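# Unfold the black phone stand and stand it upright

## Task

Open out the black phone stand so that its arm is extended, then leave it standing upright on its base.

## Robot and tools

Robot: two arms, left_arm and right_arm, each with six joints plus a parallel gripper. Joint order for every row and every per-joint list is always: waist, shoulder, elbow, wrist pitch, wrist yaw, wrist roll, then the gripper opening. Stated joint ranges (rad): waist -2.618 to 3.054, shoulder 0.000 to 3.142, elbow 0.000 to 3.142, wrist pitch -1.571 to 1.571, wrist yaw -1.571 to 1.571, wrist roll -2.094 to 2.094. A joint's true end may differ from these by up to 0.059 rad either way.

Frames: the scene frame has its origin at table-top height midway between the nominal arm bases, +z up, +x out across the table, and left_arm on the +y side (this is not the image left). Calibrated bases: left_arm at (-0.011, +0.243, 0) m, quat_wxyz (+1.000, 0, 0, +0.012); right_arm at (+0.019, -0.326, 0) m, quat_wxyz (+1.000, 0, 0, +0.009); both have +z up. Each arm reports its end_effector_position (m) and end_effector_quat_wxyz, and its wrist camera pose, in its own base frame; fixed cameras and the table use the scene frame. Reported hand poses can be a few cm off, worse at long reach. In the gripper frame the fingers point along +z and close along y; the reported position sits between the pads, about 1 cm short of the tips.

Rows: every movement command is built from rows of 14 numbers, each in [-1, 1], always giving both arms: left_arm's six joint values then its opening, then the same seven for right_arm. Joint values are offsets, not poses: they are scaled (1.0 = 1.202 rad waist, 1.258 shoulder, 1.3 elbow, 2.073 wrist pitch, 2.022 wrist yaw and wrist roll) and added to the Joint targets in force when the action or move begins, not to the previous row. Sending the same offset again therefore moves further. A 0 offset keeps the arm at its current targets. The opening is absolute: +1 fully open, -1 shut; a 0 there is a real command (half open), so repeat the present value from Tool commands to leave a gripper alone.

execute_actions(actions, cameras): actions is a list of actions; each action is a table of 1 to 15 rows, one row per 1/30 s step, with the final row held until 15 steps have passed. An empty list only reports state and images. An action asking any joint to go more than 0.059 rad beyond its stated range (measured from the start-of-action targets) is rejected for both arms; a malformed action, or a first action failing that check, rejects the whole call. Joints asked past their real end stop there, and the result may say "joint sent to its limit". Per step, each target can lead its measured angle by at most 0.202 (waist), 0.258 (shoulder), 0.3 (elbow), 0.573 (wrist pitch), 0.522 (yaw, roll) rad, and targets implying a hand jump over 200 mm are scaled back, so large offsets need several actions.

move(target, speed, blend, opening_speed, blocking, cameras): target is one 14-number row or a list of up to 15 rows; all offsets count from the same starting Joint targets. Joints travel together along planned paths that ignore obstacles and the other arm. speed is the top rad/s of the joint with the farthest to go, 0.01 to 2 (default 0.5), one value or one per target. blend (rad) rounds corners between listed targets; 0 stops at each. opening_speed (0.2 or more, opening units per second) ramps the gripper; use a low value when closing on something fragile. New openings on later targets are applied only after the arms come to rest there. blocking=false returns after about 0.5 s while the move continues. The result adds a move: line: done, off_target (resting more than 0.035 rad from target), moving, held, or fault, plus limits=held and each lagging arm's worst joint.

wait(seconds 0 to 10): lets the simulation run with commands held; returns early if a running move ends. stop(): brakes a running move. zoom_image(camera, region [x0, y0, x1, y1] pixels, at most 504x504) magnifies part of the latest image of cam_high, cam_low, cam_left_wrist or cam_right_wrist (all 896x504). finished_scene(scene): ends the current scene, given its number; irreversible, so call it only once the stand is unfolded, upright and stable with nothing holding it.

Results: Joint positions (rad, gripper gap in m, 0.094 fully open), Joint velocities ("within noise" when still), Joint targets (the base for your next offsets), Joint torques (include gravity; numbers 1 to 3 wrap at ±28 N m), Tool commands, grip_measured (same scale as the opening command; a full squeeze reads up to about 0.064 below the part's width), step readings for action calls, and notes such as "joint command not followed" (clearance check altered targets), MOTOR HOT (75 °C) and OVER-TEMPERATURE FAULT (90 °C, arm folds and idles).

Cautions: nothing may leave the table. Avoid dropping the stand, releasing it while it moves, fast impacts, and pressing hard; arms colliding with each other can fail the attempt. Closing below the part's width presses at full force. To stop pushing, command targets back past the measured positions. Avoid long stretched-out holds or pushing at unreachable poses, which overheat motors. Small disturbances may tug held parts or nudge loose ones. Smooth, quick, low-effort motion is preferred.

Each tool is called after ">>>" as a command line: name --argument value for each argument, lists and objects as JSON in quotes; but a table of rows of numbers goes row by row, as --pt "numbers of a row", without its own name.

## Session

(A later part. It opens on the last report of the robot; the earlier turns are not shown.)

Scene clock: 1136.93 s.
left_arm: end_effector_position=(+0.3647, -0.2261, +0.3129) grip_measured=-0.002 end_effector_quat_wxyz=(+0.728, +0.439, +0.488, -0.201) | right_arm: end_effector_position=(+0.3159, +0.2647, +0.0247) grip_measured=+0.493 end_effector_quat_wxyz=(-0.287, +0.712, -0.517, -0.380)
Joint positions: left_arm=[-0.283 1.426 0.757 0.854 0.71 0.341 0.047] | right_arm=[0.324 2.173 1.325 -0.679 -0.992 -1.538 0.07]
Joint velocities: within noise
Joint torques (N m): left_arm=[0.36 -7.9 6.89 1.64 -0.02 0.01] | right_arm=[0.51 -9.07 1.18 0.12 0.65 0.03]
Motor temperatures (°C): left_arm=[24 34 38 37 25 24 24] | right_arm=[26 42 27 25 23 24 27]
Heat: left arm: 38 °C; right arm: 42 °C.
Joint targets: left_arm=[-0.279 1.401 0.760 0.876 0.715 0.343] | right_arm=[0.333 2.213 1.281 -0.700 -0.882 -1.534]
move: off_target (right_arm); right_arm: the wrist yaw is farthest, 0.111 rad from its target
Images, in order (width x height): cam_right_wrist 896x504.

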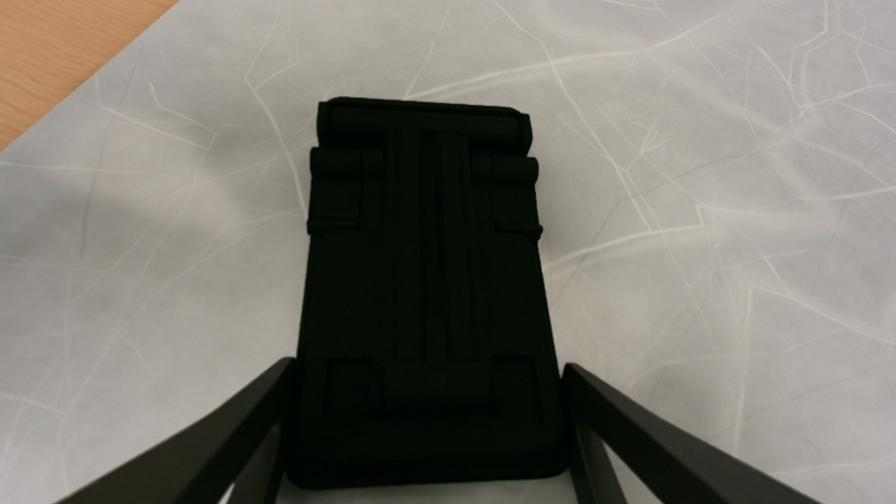

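>>> move --pt "-0.1997 0.3768 0.0308 -0.138 -0.0104 -0.0074 -0.12 0 0 0 0 0 0 0.25" --pt "-0.1997 0.46 0.02 -0.08 -0.0104 -0.0074 -0.12 0 0 0 0 0 0 0.25" --speed '[0.4,0.15]' --cameras '["cam_right_wrist","cam_left_wrist"]'

Scene clock: 1153.23 s.
left_arm: end_effector_position=(+0.3328, -0.3185, +0.0550) grip_measured=-0.118 end_effector_quat_wxyz=(+0.446, +0.490, +0.670, -0.335) | right_arm: end_effector_position=(+0.3159, +0.2646, +0.0246) grip_measured=+0.493 end_effector_quat_wxyz=(-0.287, +0.712, -0.517, -0.380)
Joint positions: left_arm=[-0.516 1.961 0.764 0.684 0.692 0.331 0.041] | right_arm=[0.324 2.173 1.325 -0.679 -0.992 -1.538 0.07]
Joint velocities: within noise
Joint torques (N m): left_arm=[-0.29 -6.99 6.45 1.7 0.23 -0.01] | right_arm=[0.79 -9.03 1.16 0.09 0.71 0.05]
Motor temperatures (°C): left_arm=[24 34 38 37 25 24 24] | right_arm=[26 40 26 24 24 24 27]
Heat: left arm: 38 °C; right arm: 40 °C.
Joint targets: left_arm=[-0.519 1.980 0.786 0.710 0.694 0.328] | right_arm=[0.333 2.213 1.281 -0.701 -0.882 -1.535]
move: off_target (right_arm); right_arm: the wrist yaw is farthest, 0.110 rad from its target
Images, in order (width x height): cam_left_wrist 896x504, cam_right_wrist 896x504.

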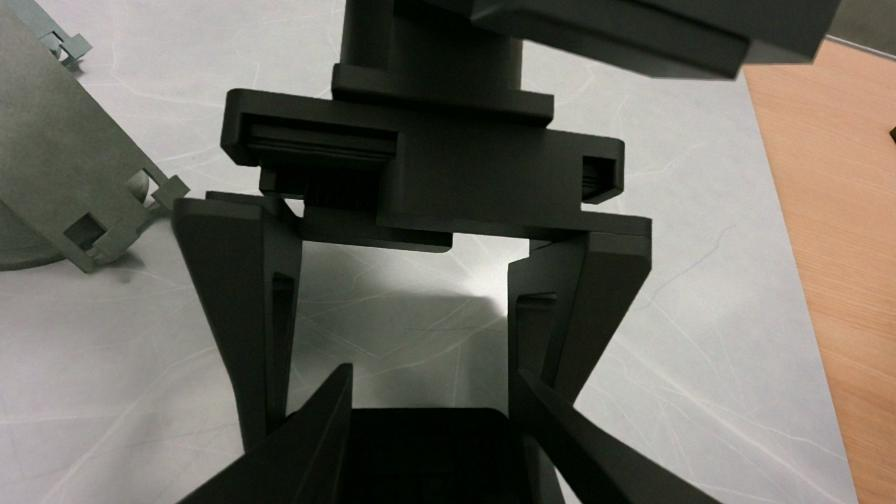

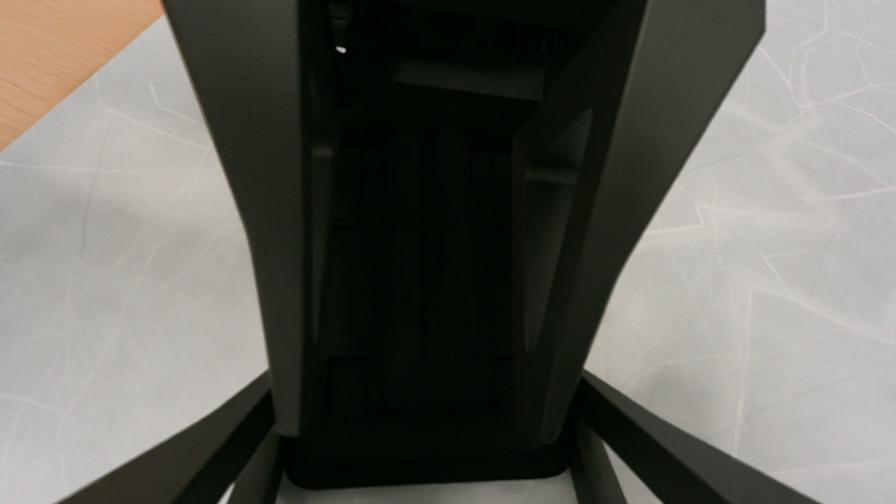

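>>> move --pt "0.01 0.006 0.003 -0.002 -0.003 0 -0.12 0 0 0 0 0 0 0.25" --pt "0.01 0.036 0.003 0.029 -0.003 0 -0.12 0 0 0 0 0 0 0.25" --speed 0.1 --cameras '["cam_right_wrist","cam_left_wrist"]'

>>> zoom_image --camera "cam_right_wrist" --region '[270, 290, 600, 504]'

Scene clock: 1160.57 s.
left_arm: end_effector_position=(+0.3370, -0.3188, +0.0468) grip_measured=-0.118 end_effector_quat_wxyz=(+0.453, +0.489, +0.667, -0.332) | right_arm: end_effector_position=(+0.3159, +0.2646, +0.0246) grip_measured=+0.493 end_effector_quat_wxyz=(-0.287, +0.712, -0.517, -0.380)
Joint positions: left_arm=[-0.514 2.004 0.764 0.744 0.687 0.331 0.041] | right_arm=[0.324 2.173 1.325 -0.679 -0.992 -1.538 0.07]
Joint velocities: within noise
Joint torques (N m): left_arm=[0.59 -7.1 6.63 1.67 0.2 -0.04] | right_arm=[0.65 -8.83 1.06 0.12 0.71 -0.01]
Motor temperatures (°C): left_arm=[24 34 37 38 25 24 24] | right_arm=[26 39 26 24 24 24 27]
Heat: left arm: 38 °C; right arm: 39 °C.
Joint targets: left_arm=[-0.507 2.025 0.790 0.770 0.688 0.328] | right_arm=[0.333 2.213 1.281 -0.701 -0.882 -1.535]
move: off_target (right_arm); right_arm: the wrist yaw is farthest, 0.110 rad from its target
Images, in order (width x height): cam_left_wrist 896x504, cam_right_wrist 896x504.

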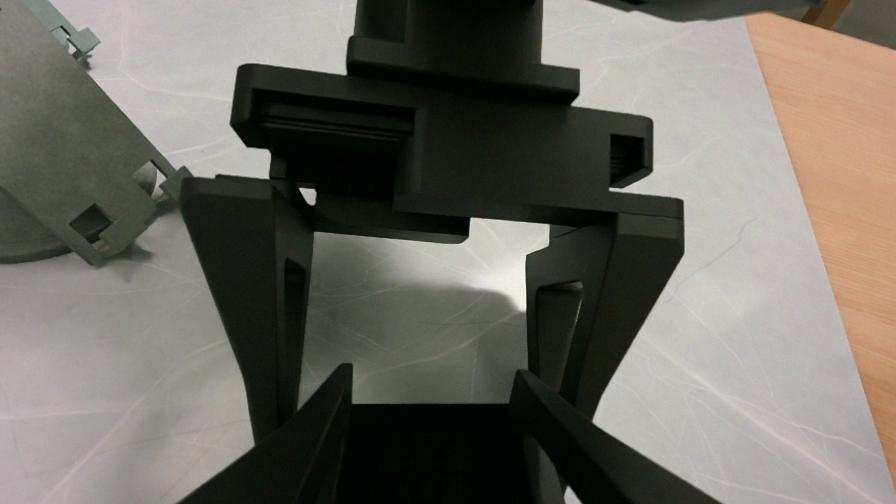

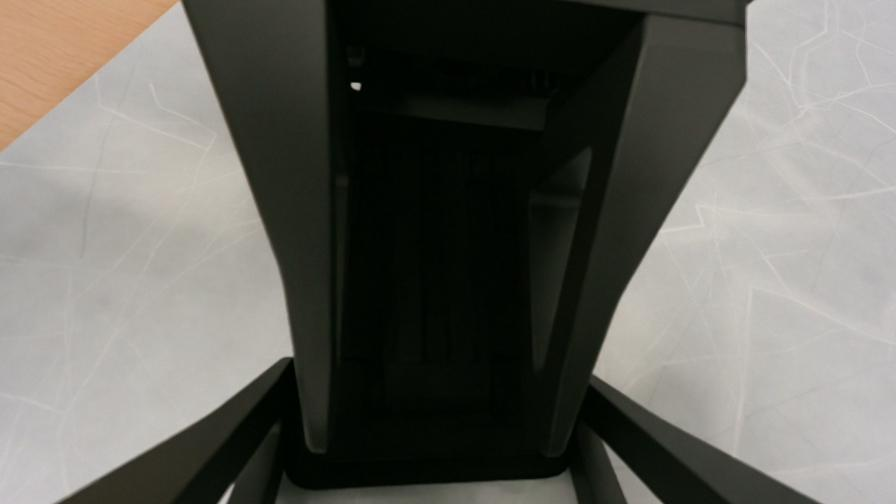

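Scaled by 1.527.

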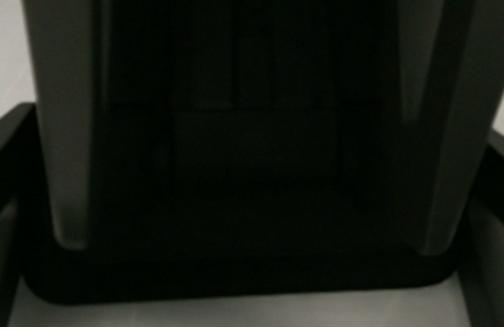

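>>> move --target '[0.0062,-0.009,-0.0165,0.005,0.0028,0,-0.12,0,0,0,0,0,0,0.25]' --speed 0.1 --cameras '["cam_right_wrist"]'

>>> zoom_image --camera "cam_right_wrist" --region '[270, 290, 600, 504]'

Scene clock: 1165.73 s.
left_arm: end_effector_position=(+0.3403, -0.3168, +0.0487) grip_measured=-0.118 end_effector_quat_wxyz=(+0.459, +0.487, +0.666, -0.330) | right_arm: end_effector_position=(+0.3159, +0.2646, +0.0246) grip_measured=+0.493 end_effector_quat_wxyz=(-0.287, +0.712, -0.517, -0.380)
Joint positions: left_arm=[-0.506 2.004 0.764 0.754 0.687 0.331 0.041] | right_arm=[0.324 2.173 1.325 -0.679 -0.992 -1.538 0.07]
Joint velocities: within noise
Joint torques (N m): left_arm=[0.64 -8.05 4.85 1.68 0.27 -0.01] | right_arm=[0.79 -9.35 1.17 0.12 0.67 0.01]
Motor temperatures (°C): left_arm=[24 34 37 38 25 24 24] | right_arm=[26 39 26 24 24 24 28]
Heat: left arm: 38 °C; right arm: 39 °C.
Joint targets: left_arm=[-0.499 2.014 0.769 0.781 0.693 0.328] | right_arm=[0.333 2.213 1.281 -0.701 -0.882 -1.535]
move: off_target (right_arm); right_arm: the wrist yaw is farthest, 0.110 rad from its target
Images, in order (width x height): cam_right_wrist 896x504.

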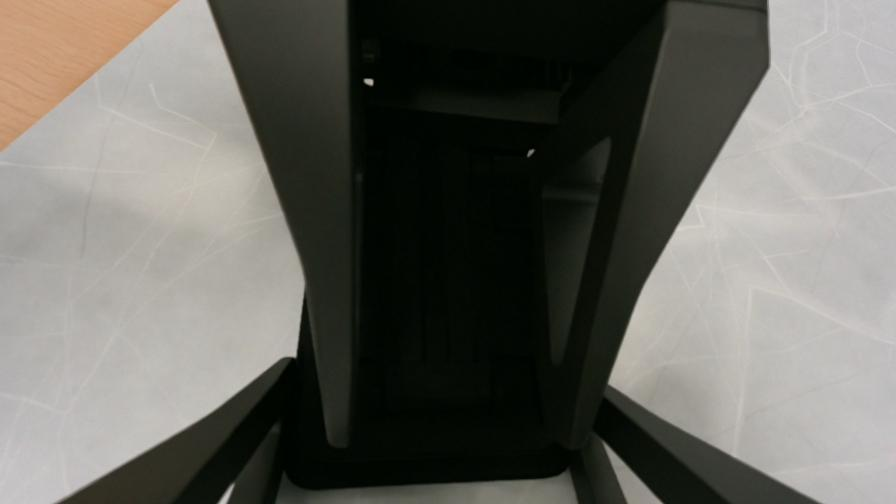

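Scaled by 1.527.

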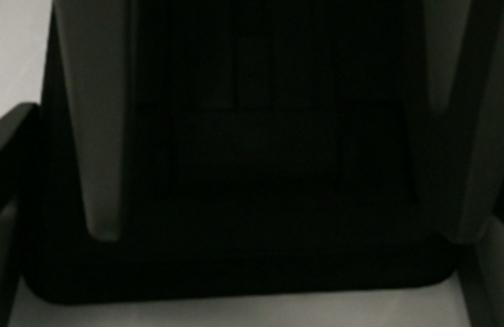

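>>> move --target '[0.0,-0.017,-0.034,0.009,0.0,0,-0.12,0,0,0,0,0,0,0.25]' --speed 0.1 --cameras '["cam_right_wrist"]'

>>> zoom_image --camera "cam_right_wrist" --region '[270, 290, 600, 504]'

Scene clock: 1173.60 s.
left_arm: end_effector_position=(+0.3335, -0.3130, +0.0424) grip_measured=-0.118 end_effector_quat_wxyz=(+0.454, +0.486, +0.669, -0.330) | right_arm: end_effector_position=(+0.3159, +0.2646, +0.0246) grip_measured=+0.493 end_effector_quat_wxyz=(-0.287, +0.712, -0.517, -0.380)
Joint positions: left_arm=[-0.506 2.004 0.734 0.773 0.687 0.331 0.041] | right_arm=[0.324 2.173 1.325 -0.679 -0.992 -1.538 0.07]
Joint velocities: within noise
Joint torques (N m): left_arm=[0.68 -9.7 3.67 1.68 0.27 -0.03] | right_arm=[0.57 -9.18 1.17 0.12 0.65 0.05]
Motor temperatures (°C): left_arm=[24 34 36 38 25 24 24] | right_arm=[25 38 26 24 24 24 28]
Heat: left arm: 38 °C; right arm: 38 °C.
Joint targets: left_arm=[-0.499 1.993 0.725 0.799 0.693 0.328] | right_arm=[0.333 2.213 1.281 -0.701 -0.882 -1.535]
move: off_target (right_arm); right_arm: the wrist yaw is farthest, 0.110 rad from its target
Images, in order (width x height): cam_right_wrist 896x504.

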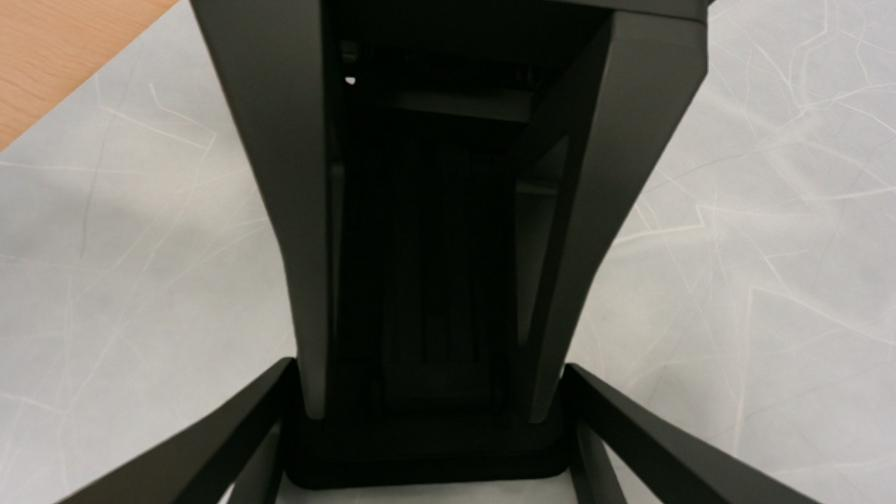

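Scaled by 1.527.

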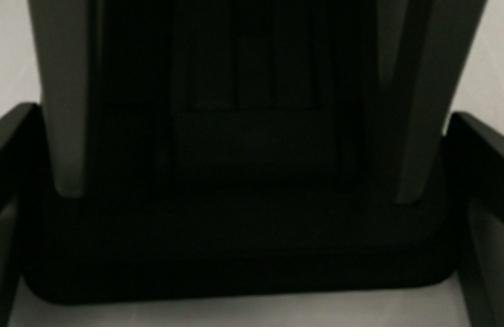

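>>> move --target '[0.002,-0.002,0.0,0.0,0.0,0,-0.7,0,0,0,0,0,0,0.25]' --speed 0.1 --opening_speed 0.4 --cameras '["cam_right_wrist"]'

>>> zoom_image --camera "cam_right_wrist" --region '[270, 290, 600, 504]'

Scene clock: 1178.90 s.
left_arm: end_effector_position=(+0.3351, -0.3120, +0.0430) grip_measured=-0.427 end_effector_quat_wxyz=(+0.456, +0.485, +0.670, -0.329) | right_arm: end_effector_position=(+0.3159, +0.2646, +0.0246) grip_measured=+0.493 end_effector_quat_wxyz=(-0.287, +0.712, -0.517, -0.380)
Joint positions: left_arm=[-0.503 2.004 0.734 0.776 0.685 0.331 0.027] | right_arm=[0.324 2.173 1.325 -0.679 -0.992 -1.538 0.07]
Joint velocities: within noise
Joint torques (N m): left_arm=[0.59 -9.99 3.69 1.65 0.28 -0.01] | right_arm=[0.49 -9.21 1.25 0.11 0.67 0.04]
Motor temperatures (°C): left_arm=[24 34 36 38 25 24 24] | right_arm=[25 38 26 24 24 24 28]
Heat: left arm: 38 °C; right arm: 38 °C.
Joint targets: left_arm=[-0.497 1.990 0.725 0.800 0.693 0.328] | right_arm=[0.333 2.213 1.281 -0.701 -0.882 -1.535]
move: off_target (right_arm); right_arm: the wrist yaw is farthest, 0.110 rad from its target
Images, in order (width x height): cam_right_wrist 896x504.

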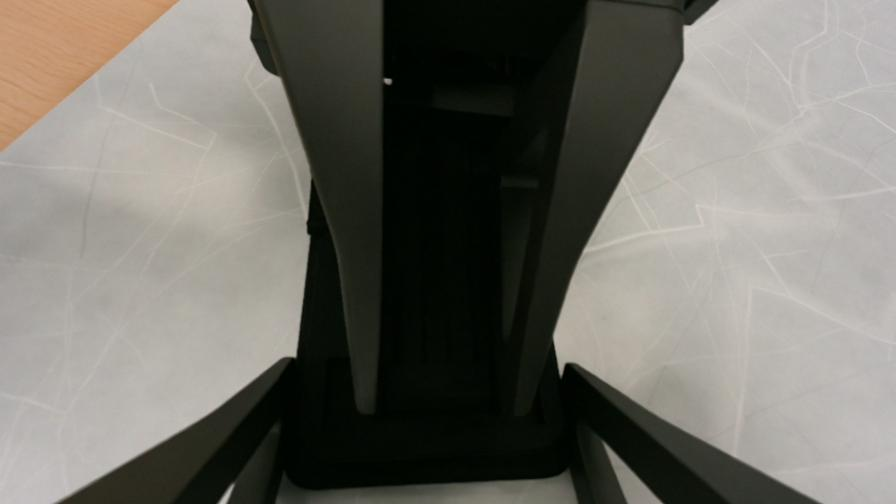

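Scaled by 1.527.

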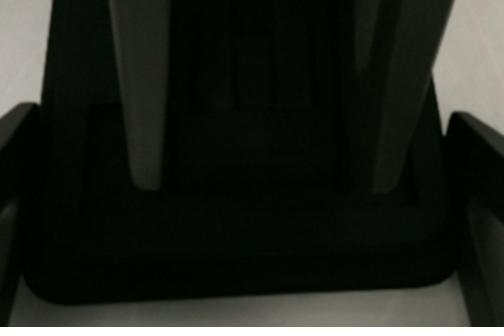

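>>> move --target '[0.0,-0.06,0.06,0.16,0.05,0,-0.8,0,0.04,-0.02,0,0.07,0,0.2]' --speed 0.15 --cameras '["cam_right_wrist","cam_left_wrist"]'

Scene clock: 1185.57 s.
left_arm: end_effector_position=(+0.3361, -0.3153, +0.0593) grip_measured=-0.427 end_effector_quat_wxyz=(+0.479, +0.490, +0.641, -0.345) | right_arm: end_effector_position=(+0.3165, +0.2624, +0.0228) grip_measured=+0.493 end_effector_quat_wxyz=(-0.285, +0.711, -0.521, -0.378)
Joint positions: left_arm=[-0.492 2.004 0.734 0.85 0.738 0.32 0.027] | right_arm=[0.32 2.173 1.321 -0.677 -0.985 -1.533 0.07]
Joint velocities: within noise
Joint torques (N m): left_arm=[-0.46 -17.16 10.06 4.27 0.82 0.09] | right_arm=[0.92 -4.74 -0.57 0.14 2.12 0.02]
Motor temperatures (°C): left_arm=[24 34 36 40 25 24 25] | right_arm=[25 38 26 24 24 24 28]
Heat: left arm: 40 °C; right arm: 38 °C.
Joint targets: left_arm=[-0.497 1.915 0.803 1.131 0.795 0.328] | right_arm=[0.333 2.263 1.255 -0.701 -0.741 -1.534]
move: off_target (left_arm, right_arm); left_arm: the wrist pitch is farthest, 0.281 rad from its target; right_arm: the wrist yaw is farthest, 0.244 rad from its target
Images, in order (width x height): cam_left_wrist 896x504, cam_right_wrist 896x504.

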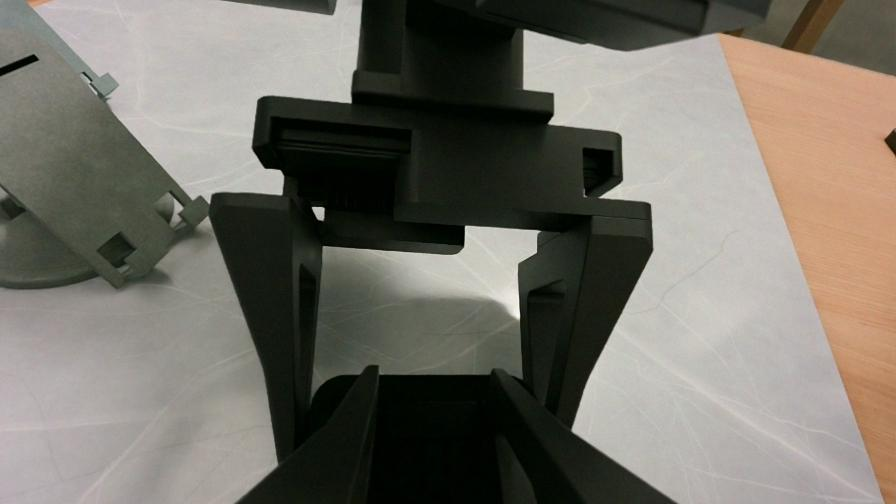

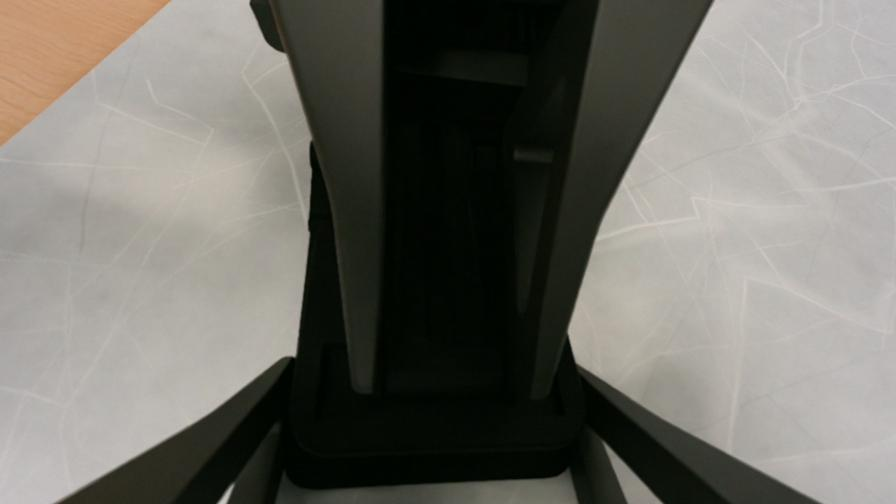

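>>> move --target '[0.0225,-0.147,0.005,-0.169,-0.019,0.006,-0.8,0,0,0,0,0,0,0.2]' --speed 0.15 --cameras '["cam_right_wrist","cam_left_wrist"]'

Scene clock: 1199.10 s.
left_arm: end_effector_position=(+0.3336, -0.3020, +0.0859) grip_measured=-0.429 end_effector_quat_wxyz=(+0.464, +0.486, +0.665, -0.327) | right_arm: end_effector_position=(+0.3166, +0.2623, +0.0227) grip_measured=+0.493 end_effector_quat_wxyz=(-0.285, +0.711, -0.521, -0.377)
Joint positions: left_arm=[-0.478 1.833 0.734 0.611 0.705 0.349 0.027] | right_arm=[0.32 2.173 1.321 -0.677 -0.984 -1.533 0.07]
Joint velocities: within noise
Joint torques (N m): left_arm=[0.81 -17.7 11.34 3.1 0.77 -0.09] | right_arm=[0.99 -4.78 -0.34 0.08 2.12 -0.04]
Motor temperatures (°C): left_arm=[24 38 40 50 25 24 25] | right_arm=[26 36 26 24 27 24 28]
Heat: left arm: 50 °C; right arm: 36 °C.
Joint targets: left_arm=[-0.470 1.730 0.809 0.781 0.756 0.340] | right_arm=[0.333 2.263 1.255 -0.701 -0.741 -1.535]
move: off_target (left_arm, right_arm); left_arm: the wrist pitch is farthest, 0.169 rad from its target; right_arm: the wrist yaw is farthest, 0.243 rad from its target
Images, in order (width x height): cam_left_wrist 896x504, cam_right_wrist 896x504.

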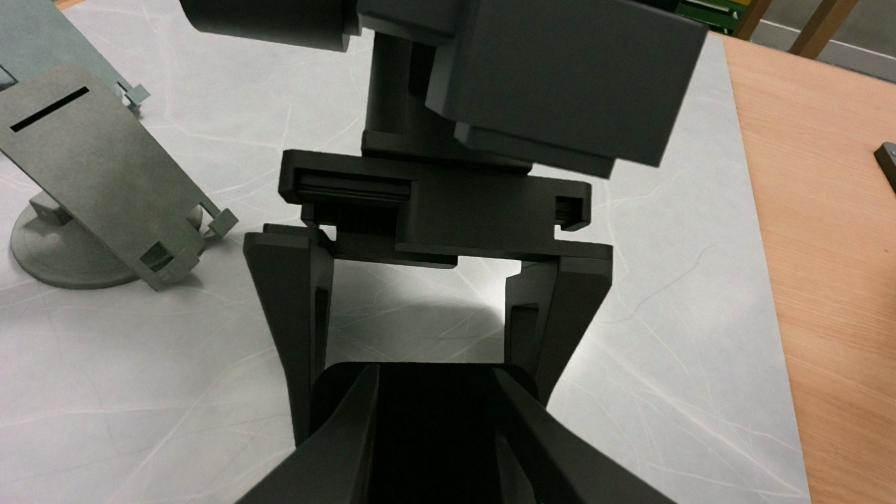

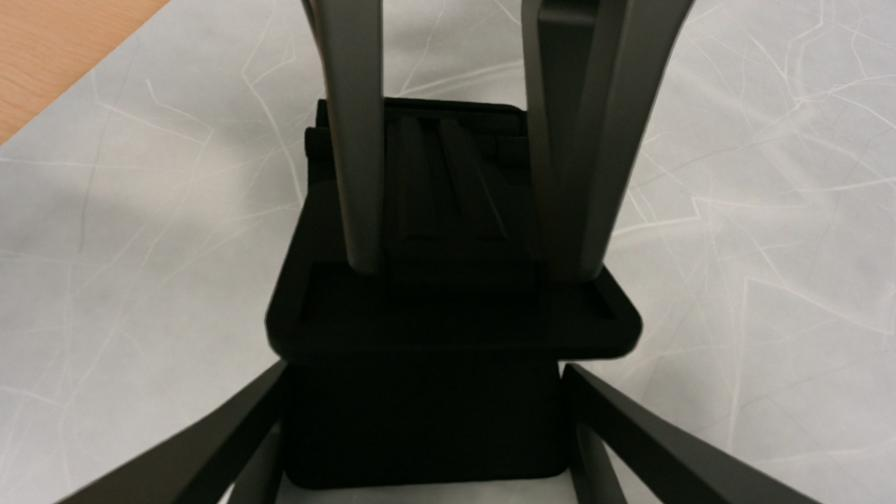

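>>> move --pt "0.0416 -0.0676 -0.0185 -0.1066 -0.0129 0.0129 -0.8 0 0 0 0 0 0 0.2" --pt "0.0874 -0.1272 -0.0492 -0.191 -0.0104 0.0297 -0.8 0 0 0 0 0 0 0.2" --speed 0.15 --blend 0.05 --cameras '["cam_right_wrist","cam_left_wrist","cam_low"]'

Scene clock: 1209.20 s.
left_arm: end_effector_position=(+0.3238, -0.2698, +0.1122) grip_measured=-0.430 end_effector_quat_wxyz=(+0.438, +0.484, +0.687, -0.319) | right_arm: end_effector_position=(+0.3165, +0.2652, +0.0228) grip_measured=+0.493 end_effector_quat_wxyz=(-0.285, +0.711, -0.521, -0.377)
Joint positions: left_arm=[-0.407 1.645 0.734 0.318 0.743 0.413 0.027] | right_arm=[0.327 2.173 1.321 -0.666 -0.984 -1.52 0.07]
Joint velocities: within noise
Joint torques (N m): left_arm=[4.08 -13.97 6.72 2.01 0.16 -0.08] | right_arm=[0.46 -4.85 -0.18 0.01 2.09 -0.16]
Motor temperatures (°C): left_arm=[24 43 42 51 25 24 25] | right_arm=[26 35 26 24 28 24 28]
Heat: left arm: 51 °C; right arm: 35 °C.
Joint targets: left_arm=[-0.365 1.570 0.745 0.385 0.735 0.400] | right_arm=[0.333 2.263 1.255 -0.701 -0.740 -1.534]
move: off_target (left_arm, right_arm); left_arm: the shoulder is farthest, 0.075 rad from its target; right_arm: the wrist yaw is farthest, 0.243 rad from its target
Images, in order (width x height): cam_low 896x504, cam_left_wrist 896x504, cam_right_wrist 896x504.

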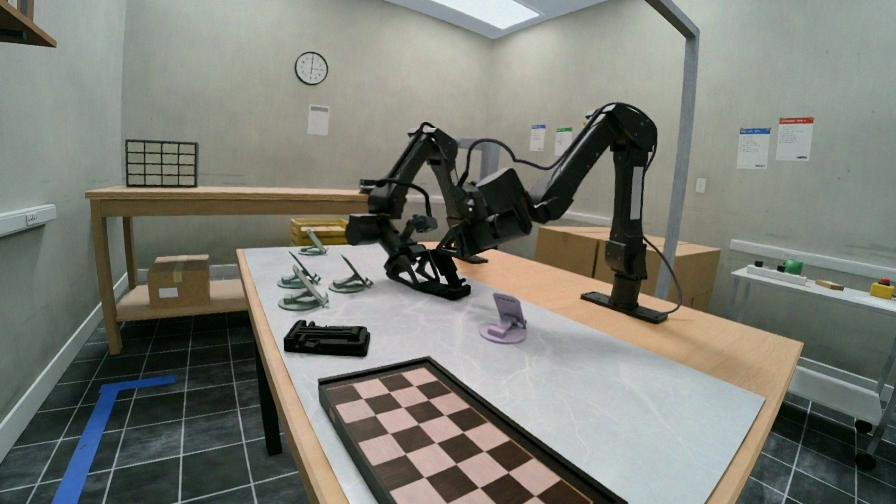

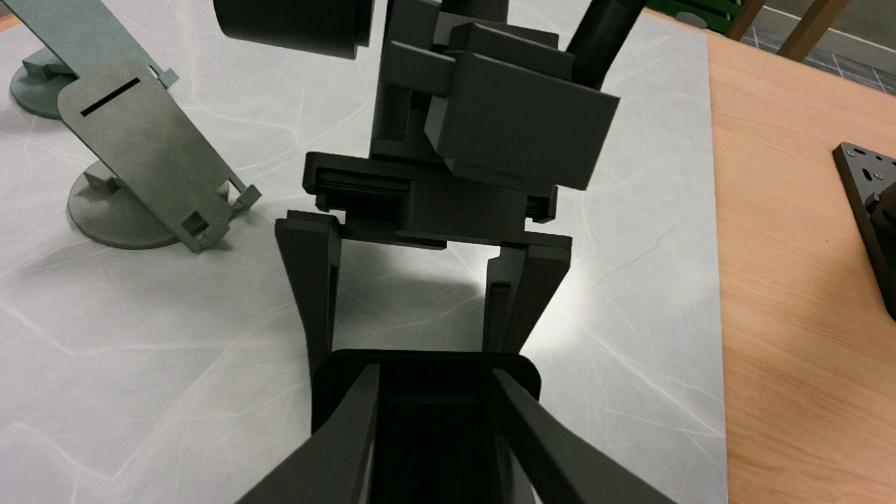

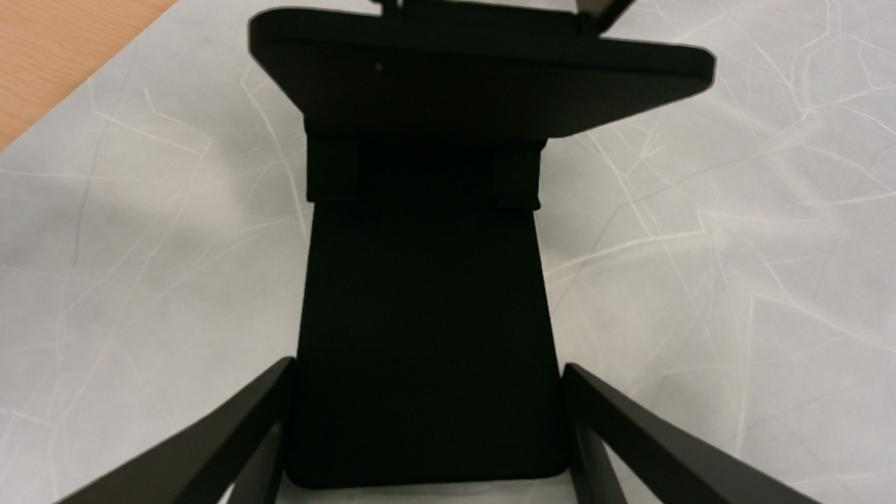

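>>> move --pt "0.05 -0.028 -0.065 -0.094 0.0173 0.0208 -0.8 0 0 0 0 0 0 0.2" --pt "0.108 -0.0755 -0.104 -0.142 0.037 0.0495 -0.8 0 0 0 0 0 0 0.2" --speed 0.15 --blend 0.05 --cameras '["cam_right_wrist","cam_left_wrist","cam_low"]'

Scene clock: 1225.87 s.
left_arm: end_effector_position=(+0.3046, -0.2251, +0.1233) grip_measured=-0.431 end_effector_quat_wxyz=(+0.442, +0.480, +0.684, -0.327) | right_arm: end_effector_position=(+0.3142, +0.2694, +0.0230) grip_measured=+0.493 end_effector_quat_wxyz=(-0.284, +0.713, -0.517, -0.379)
Joint positions: left_arm=[-0.274 1.496 0.643 0.198 0.863 0.504 0.027] | right_arm=[0.339 2.173 1.321 -0.659 -0.985 -1.516 0.07]
Joint velocities: within noise
Joint torques (N m): left_arm=[3.77 -7.56 3.38 0.24 -0.3 -0.03] | right_arm=[-0.38 -4.89 -0.51 -0.05 2.1 -0.23]
Motor temperatures (°C): left_arm=[24 40 40 46 25 24 25] | right_arm=[25 35 26 24 29 24 28]
Heat: left arm: 46 °C; right arm: 35 °C.
Joint targets: left_arm=[-0.235 1.475 0.610 0.091 0.810 0.500] | right_arm=[0.333 2.263 1.255 -0.701 -0.740 -1.535]
move: off_target (left_arm, right_arm); blend cut to 0.0498 rad at target 1; left_arm: the wrist pitch is farthest, 0.107 rad from its target; right_arm: the wrist yaw is farthest, 0.245 rad from its target
Images, in order (width x height): cam_low 896x504, cam_left_wrist 896x504, cam_right_wrist 896x504.

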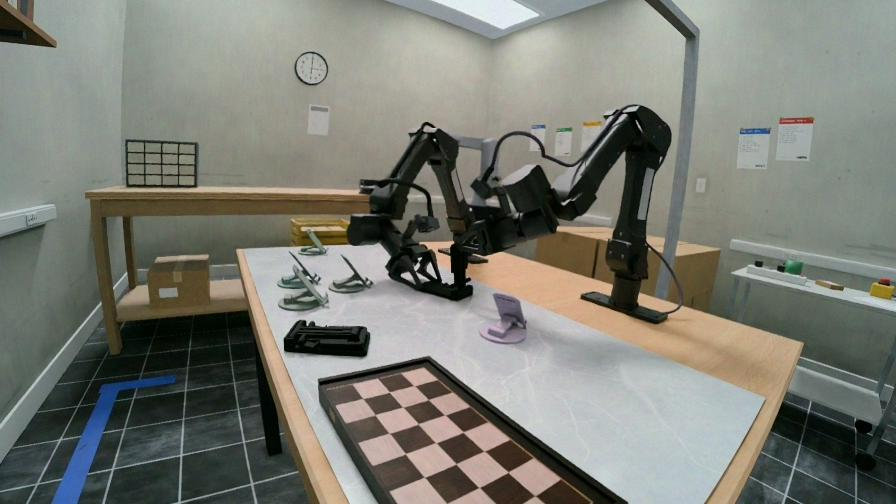

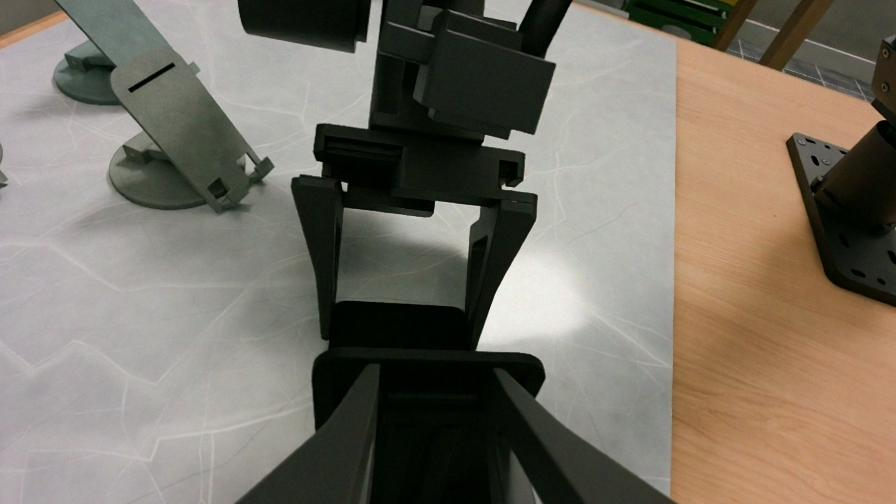

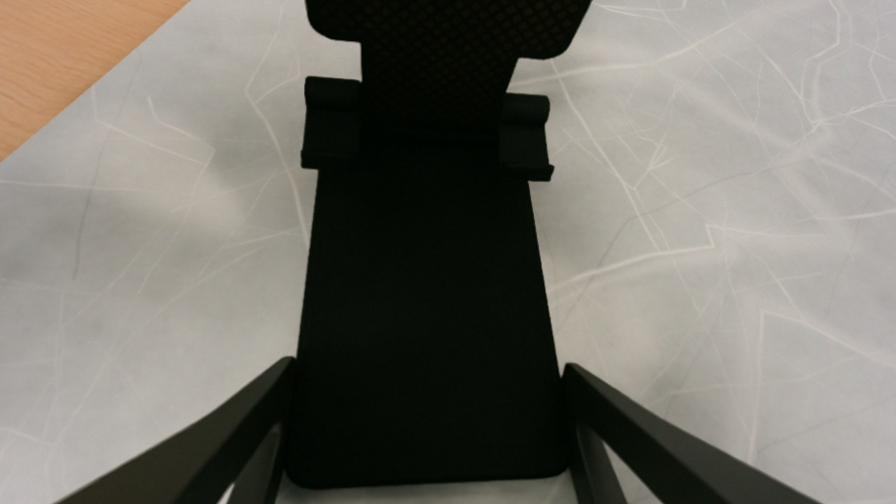

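>>> zoom_image --camera "cam_right_wrist" --region '[270, 0, 610, 200]'

>>> zoom_image --camera "cam_low" --region '[350, 160, 550, 320]'

Scaled by 1.482.

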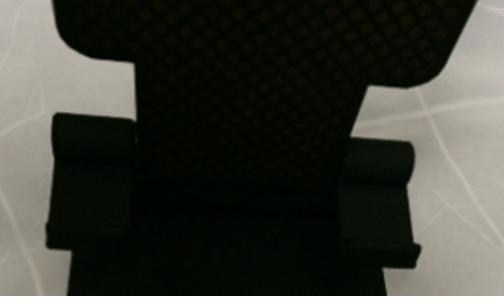

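Scaled by 2.520.

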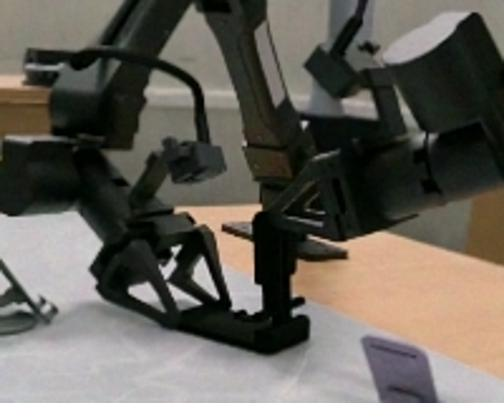

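>>> move --target '[-0.029,-0.047,0.123,0.192,0.099,0.002,-0.8,0,0,0,0,0,0,0.2]' --speed 0.2 --cameras '["cam_right_wrist","cam_left_wrist","cam_low"]'

>>> zoom_image --camera "cam_low" --region '[350, 160, 550, 320]'

Scene clock: 1240.27 s.
left_arm: end_effector_position=(+0.3069, -0.2342, +0.1421) grip_measured=-0.432 end_effector_quat_wxyz=(+0.467, +0.492, +0.652, -0.338) | right_arm: end_effector_position=(+0.3119, +0.2705, +0.0246) grip_measured=+0.493 end_effector_quat_wxyz=(-0.286, +0.708, -0.517, -0.387)
Joint positions: left_arm=[-0.282 1.496 0.659 0.262 0.907 0.494 0.027] | right_arm=[0.339 2.173 1.316 -0.659 -1.004 -1.512 0.07]
Joint velocities: within noise
Joint torques (N m): left_arm=[1.24 -13.26 15.13 3.55 1.43 0.1] | right_arm=[-0.58 -4.86 -0.14 -0.04 2.31 -0.28]
Motor temperatures (°C): left_arm=[24 38 38 42 25 24 26] | right_arm=[25 34 26 24 30 24 28]
Heat: left arm: 42 °C; right arm: 34 °C.
Joint targets: left_arm=[-0.270 1.416 0.770 0.488 1.010 0.504] | right_arm=[0.333 2.263 1.254 -0.701 -0.740 -1.535]
move: off_target (left_arm, right_arm); left_arm: the wrist pitch is farthest, 0.227 rad from its target; right_arm: the wrist yaw is farthest, 0.264 rad from its target
Images, in order (width x height): cam_low 896x504, cam_left_wrist 896x504, cam_right_wrist 896x504.

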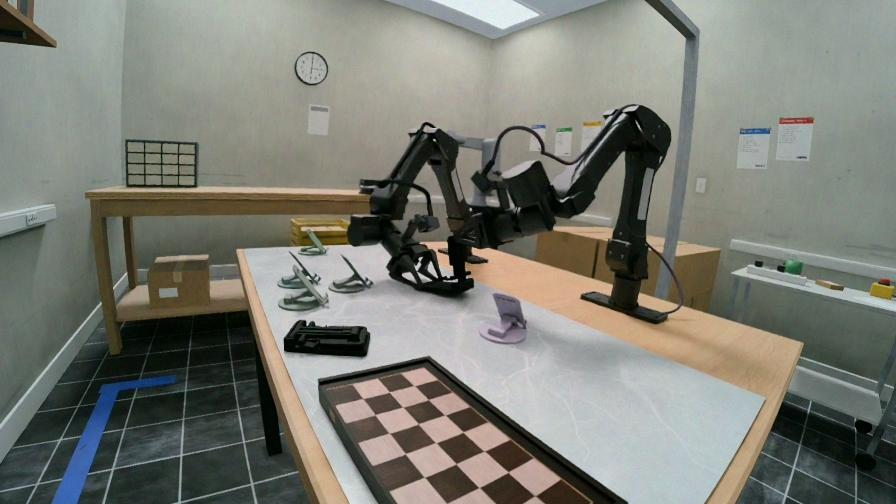

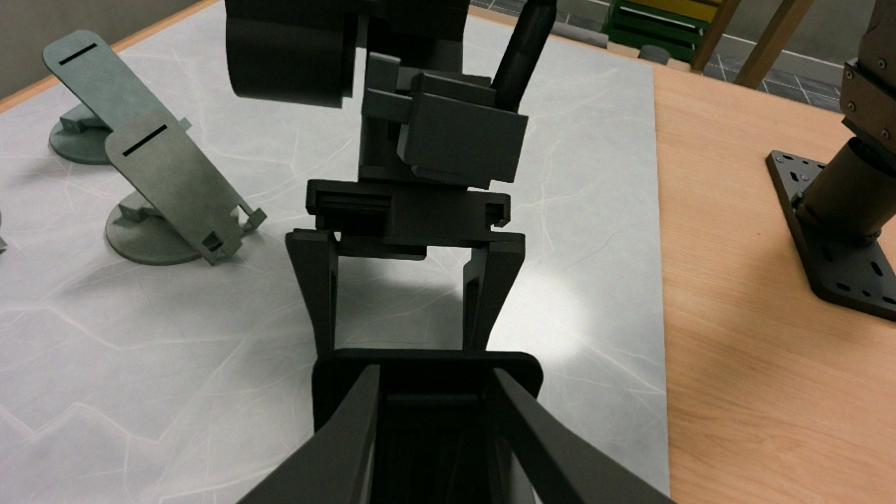

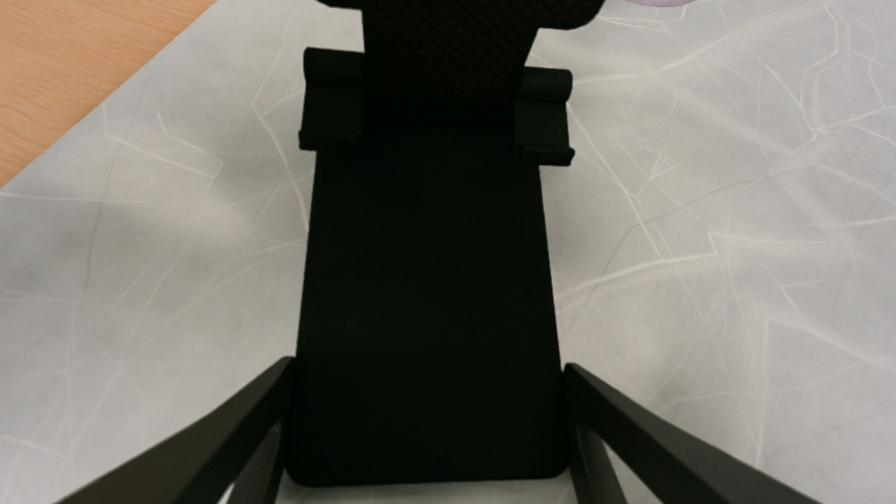

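Scaled by 2.520.

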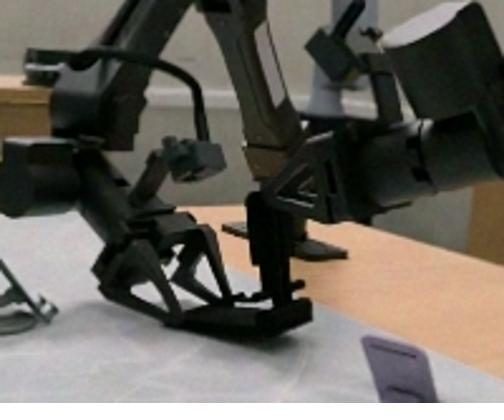

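>>> move --pt "-0.0033 0.0588 -0.0846 -0.1341 -0.0692 -0.0025 -0.8 0 0 0 0 0 0 0.2" --pt "-0.0948 0.1224 -0.0338 -0.0859 -0.0791 -0.0307 -0.8 0 0 0 0 0 0 0.2" --pt "-0.1381 0.2003 -0.0438 -0.0883 -0.1217 -0.0524 -0.8 0 0 0 0 0 0 0.2" --pt "-0.1672 0.2838 -0.0446 -0.0825 -0.1657 -0.0682 -0.8 0 0 0 0 0 0 0.2" --speed 0.2 --blend 0.04 --cameras '["cam_right_wrist","cam_left_wrist","cam_low"]'

Scene clock: 1264.87 s.
left_arm: end_effector_position=(+0.3214, -0.2865, +0.0959) grip_measured=-0.432 end_effector_quat_wxyz=(+0.436, +0.485, +0.683, -0.328) | right_arm: end_effector_position=(+0.3121, +0.2695, +0.0228) grip_measured=+0.493 end_effector_quat_wxyz=(-0.284, +0.712, -0.515, -0.382)
Joint positions: left_arm=[-0.452 1.723 0.723 0.43 0.725 0.374 0.027] | right_arm=[0.34 2.173 1.316 -0.66 -0.992 -1.52 0.07]
Joint velocities: within noise
Joint torques (N m): left_arm=[-1.78 -3.02 4.72 0.29 -0.29 -0.06] | right_arm=[-0.58 -4.74 -0.18 -0.04 2.2 -0.13]
Motor temperatures (°C): left_arm=[24 41 43 52 26 24 26] | right_arm=[25 34 25 24 32 24 28]
Heat: left arm: 52 °C; right arm: 34 °C.
Joint targets: left_arm=[-0.471 1.773 0.712 0.318 0.675 0.366] | right_arm=[0.333 2.263 1.254 -0.701 -0.741 -1.535]
move: off_target (left_arm, right_arm); left_arm: the wrist pitch is farthest, 0.113 rad from its target; right_arm: the wrist yaw is farthest, 0.252 rad from its target
Images, in order (width x height): cam_low 896x504, cam_left_wrist 896x504, cam_right_wrist 896x504.

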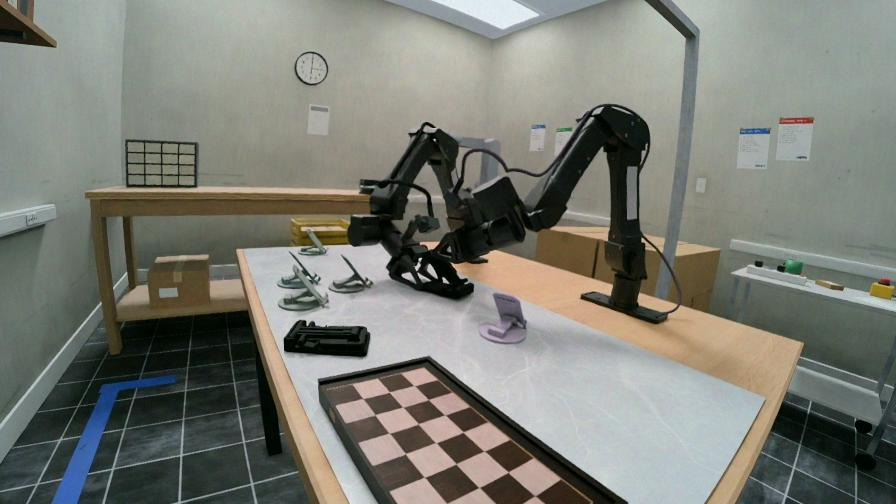

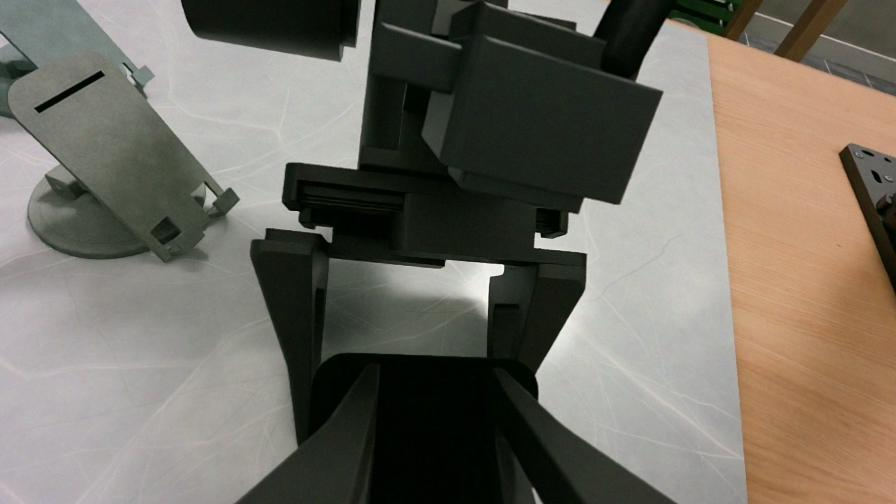

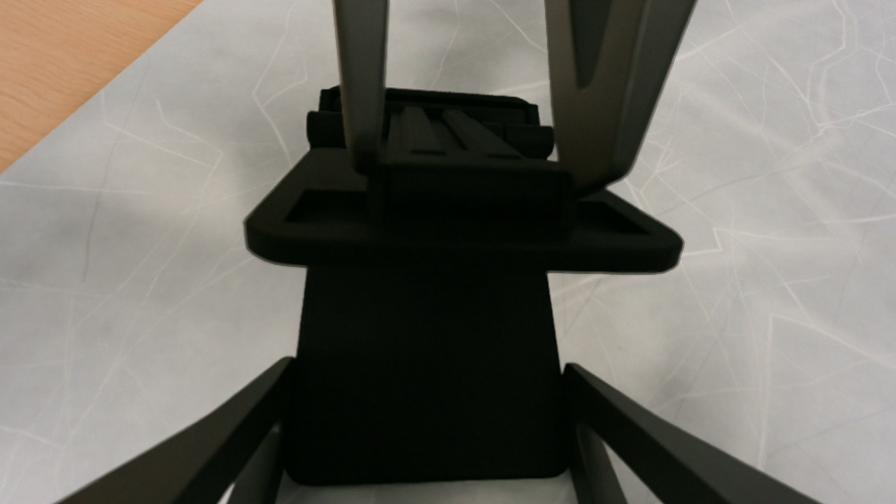

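>>> move --target '[-0.0229,0.089,-0.0131,0.0154,-0.0188,-0.0104,-0.8,0,0,0,0,0,0,0.2]' --speed 0.2 --cameras '["cam_right_wrist"]'

>>> zoom_image --camera "cam_right_wrist" --region '[240, 60, 700, 400]'

Scene clock: 1269.17 s.
left_arm: end_effector_position=(+0.3255, -0.2988, +0.0716) grip_measured=-0.432 end_effector_quat_wxyz=(+0.431, +0.483, +0.689, -0.326) | right_arm: end_effector_position=(+0.3121, +0.2695, +0.0228) grip_measured=+0.493 end_effector_quat_wxyz=(-0.284, +0.712, -0.515, -0.382)
Joint positions: left_arm=[-0.486 1.826 0.73 0.527 0.688 0.351 0.027] | right_arm=[0.34 2.173 1.316 -0.66 -0.991 -1.52 0.07]
Joint velocities: within noise
Joint torques (N m): left_arm=[-1.25 -2.88 2.5 -0.32 -0.33 -0.04] | right_arm=[-0.68 -4.97 -0.14 -0.05 2.15 -0.19]
Motor temperatures (°C): left_arm=[24 39 42 48 26 24 26] | right_arm=[25 34 25 24 32 24 28]
Heat: left arm: 48 °C; right arm: 34 °C.
Joint targets: left_arm=[-0.499 1.885 0.695 0.349 0.637 0.345] | right_arm=[0.333 2.263 1.254 -0.701 -0.740 -1.535]
move: off_target (left_arm, right_arm); left_arm: the wrist pitch is farthest, 0.177 rad from its target; right_arm: the wrist yaw is farthest, 0.250 rad from its target
Images, in order (width x height): cam_right_wrist 896x504.

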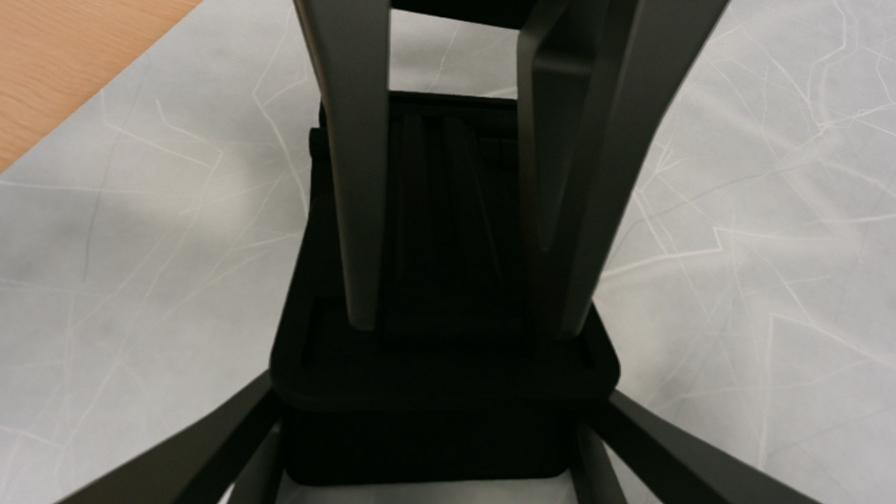

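Scaled by 1.096.

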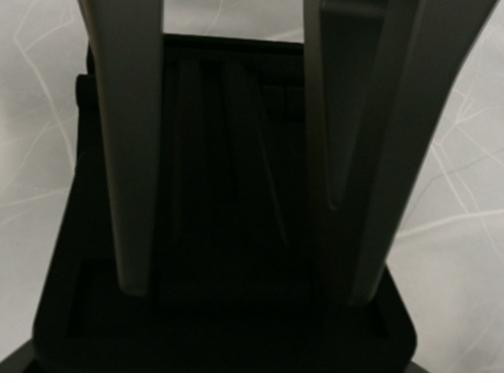

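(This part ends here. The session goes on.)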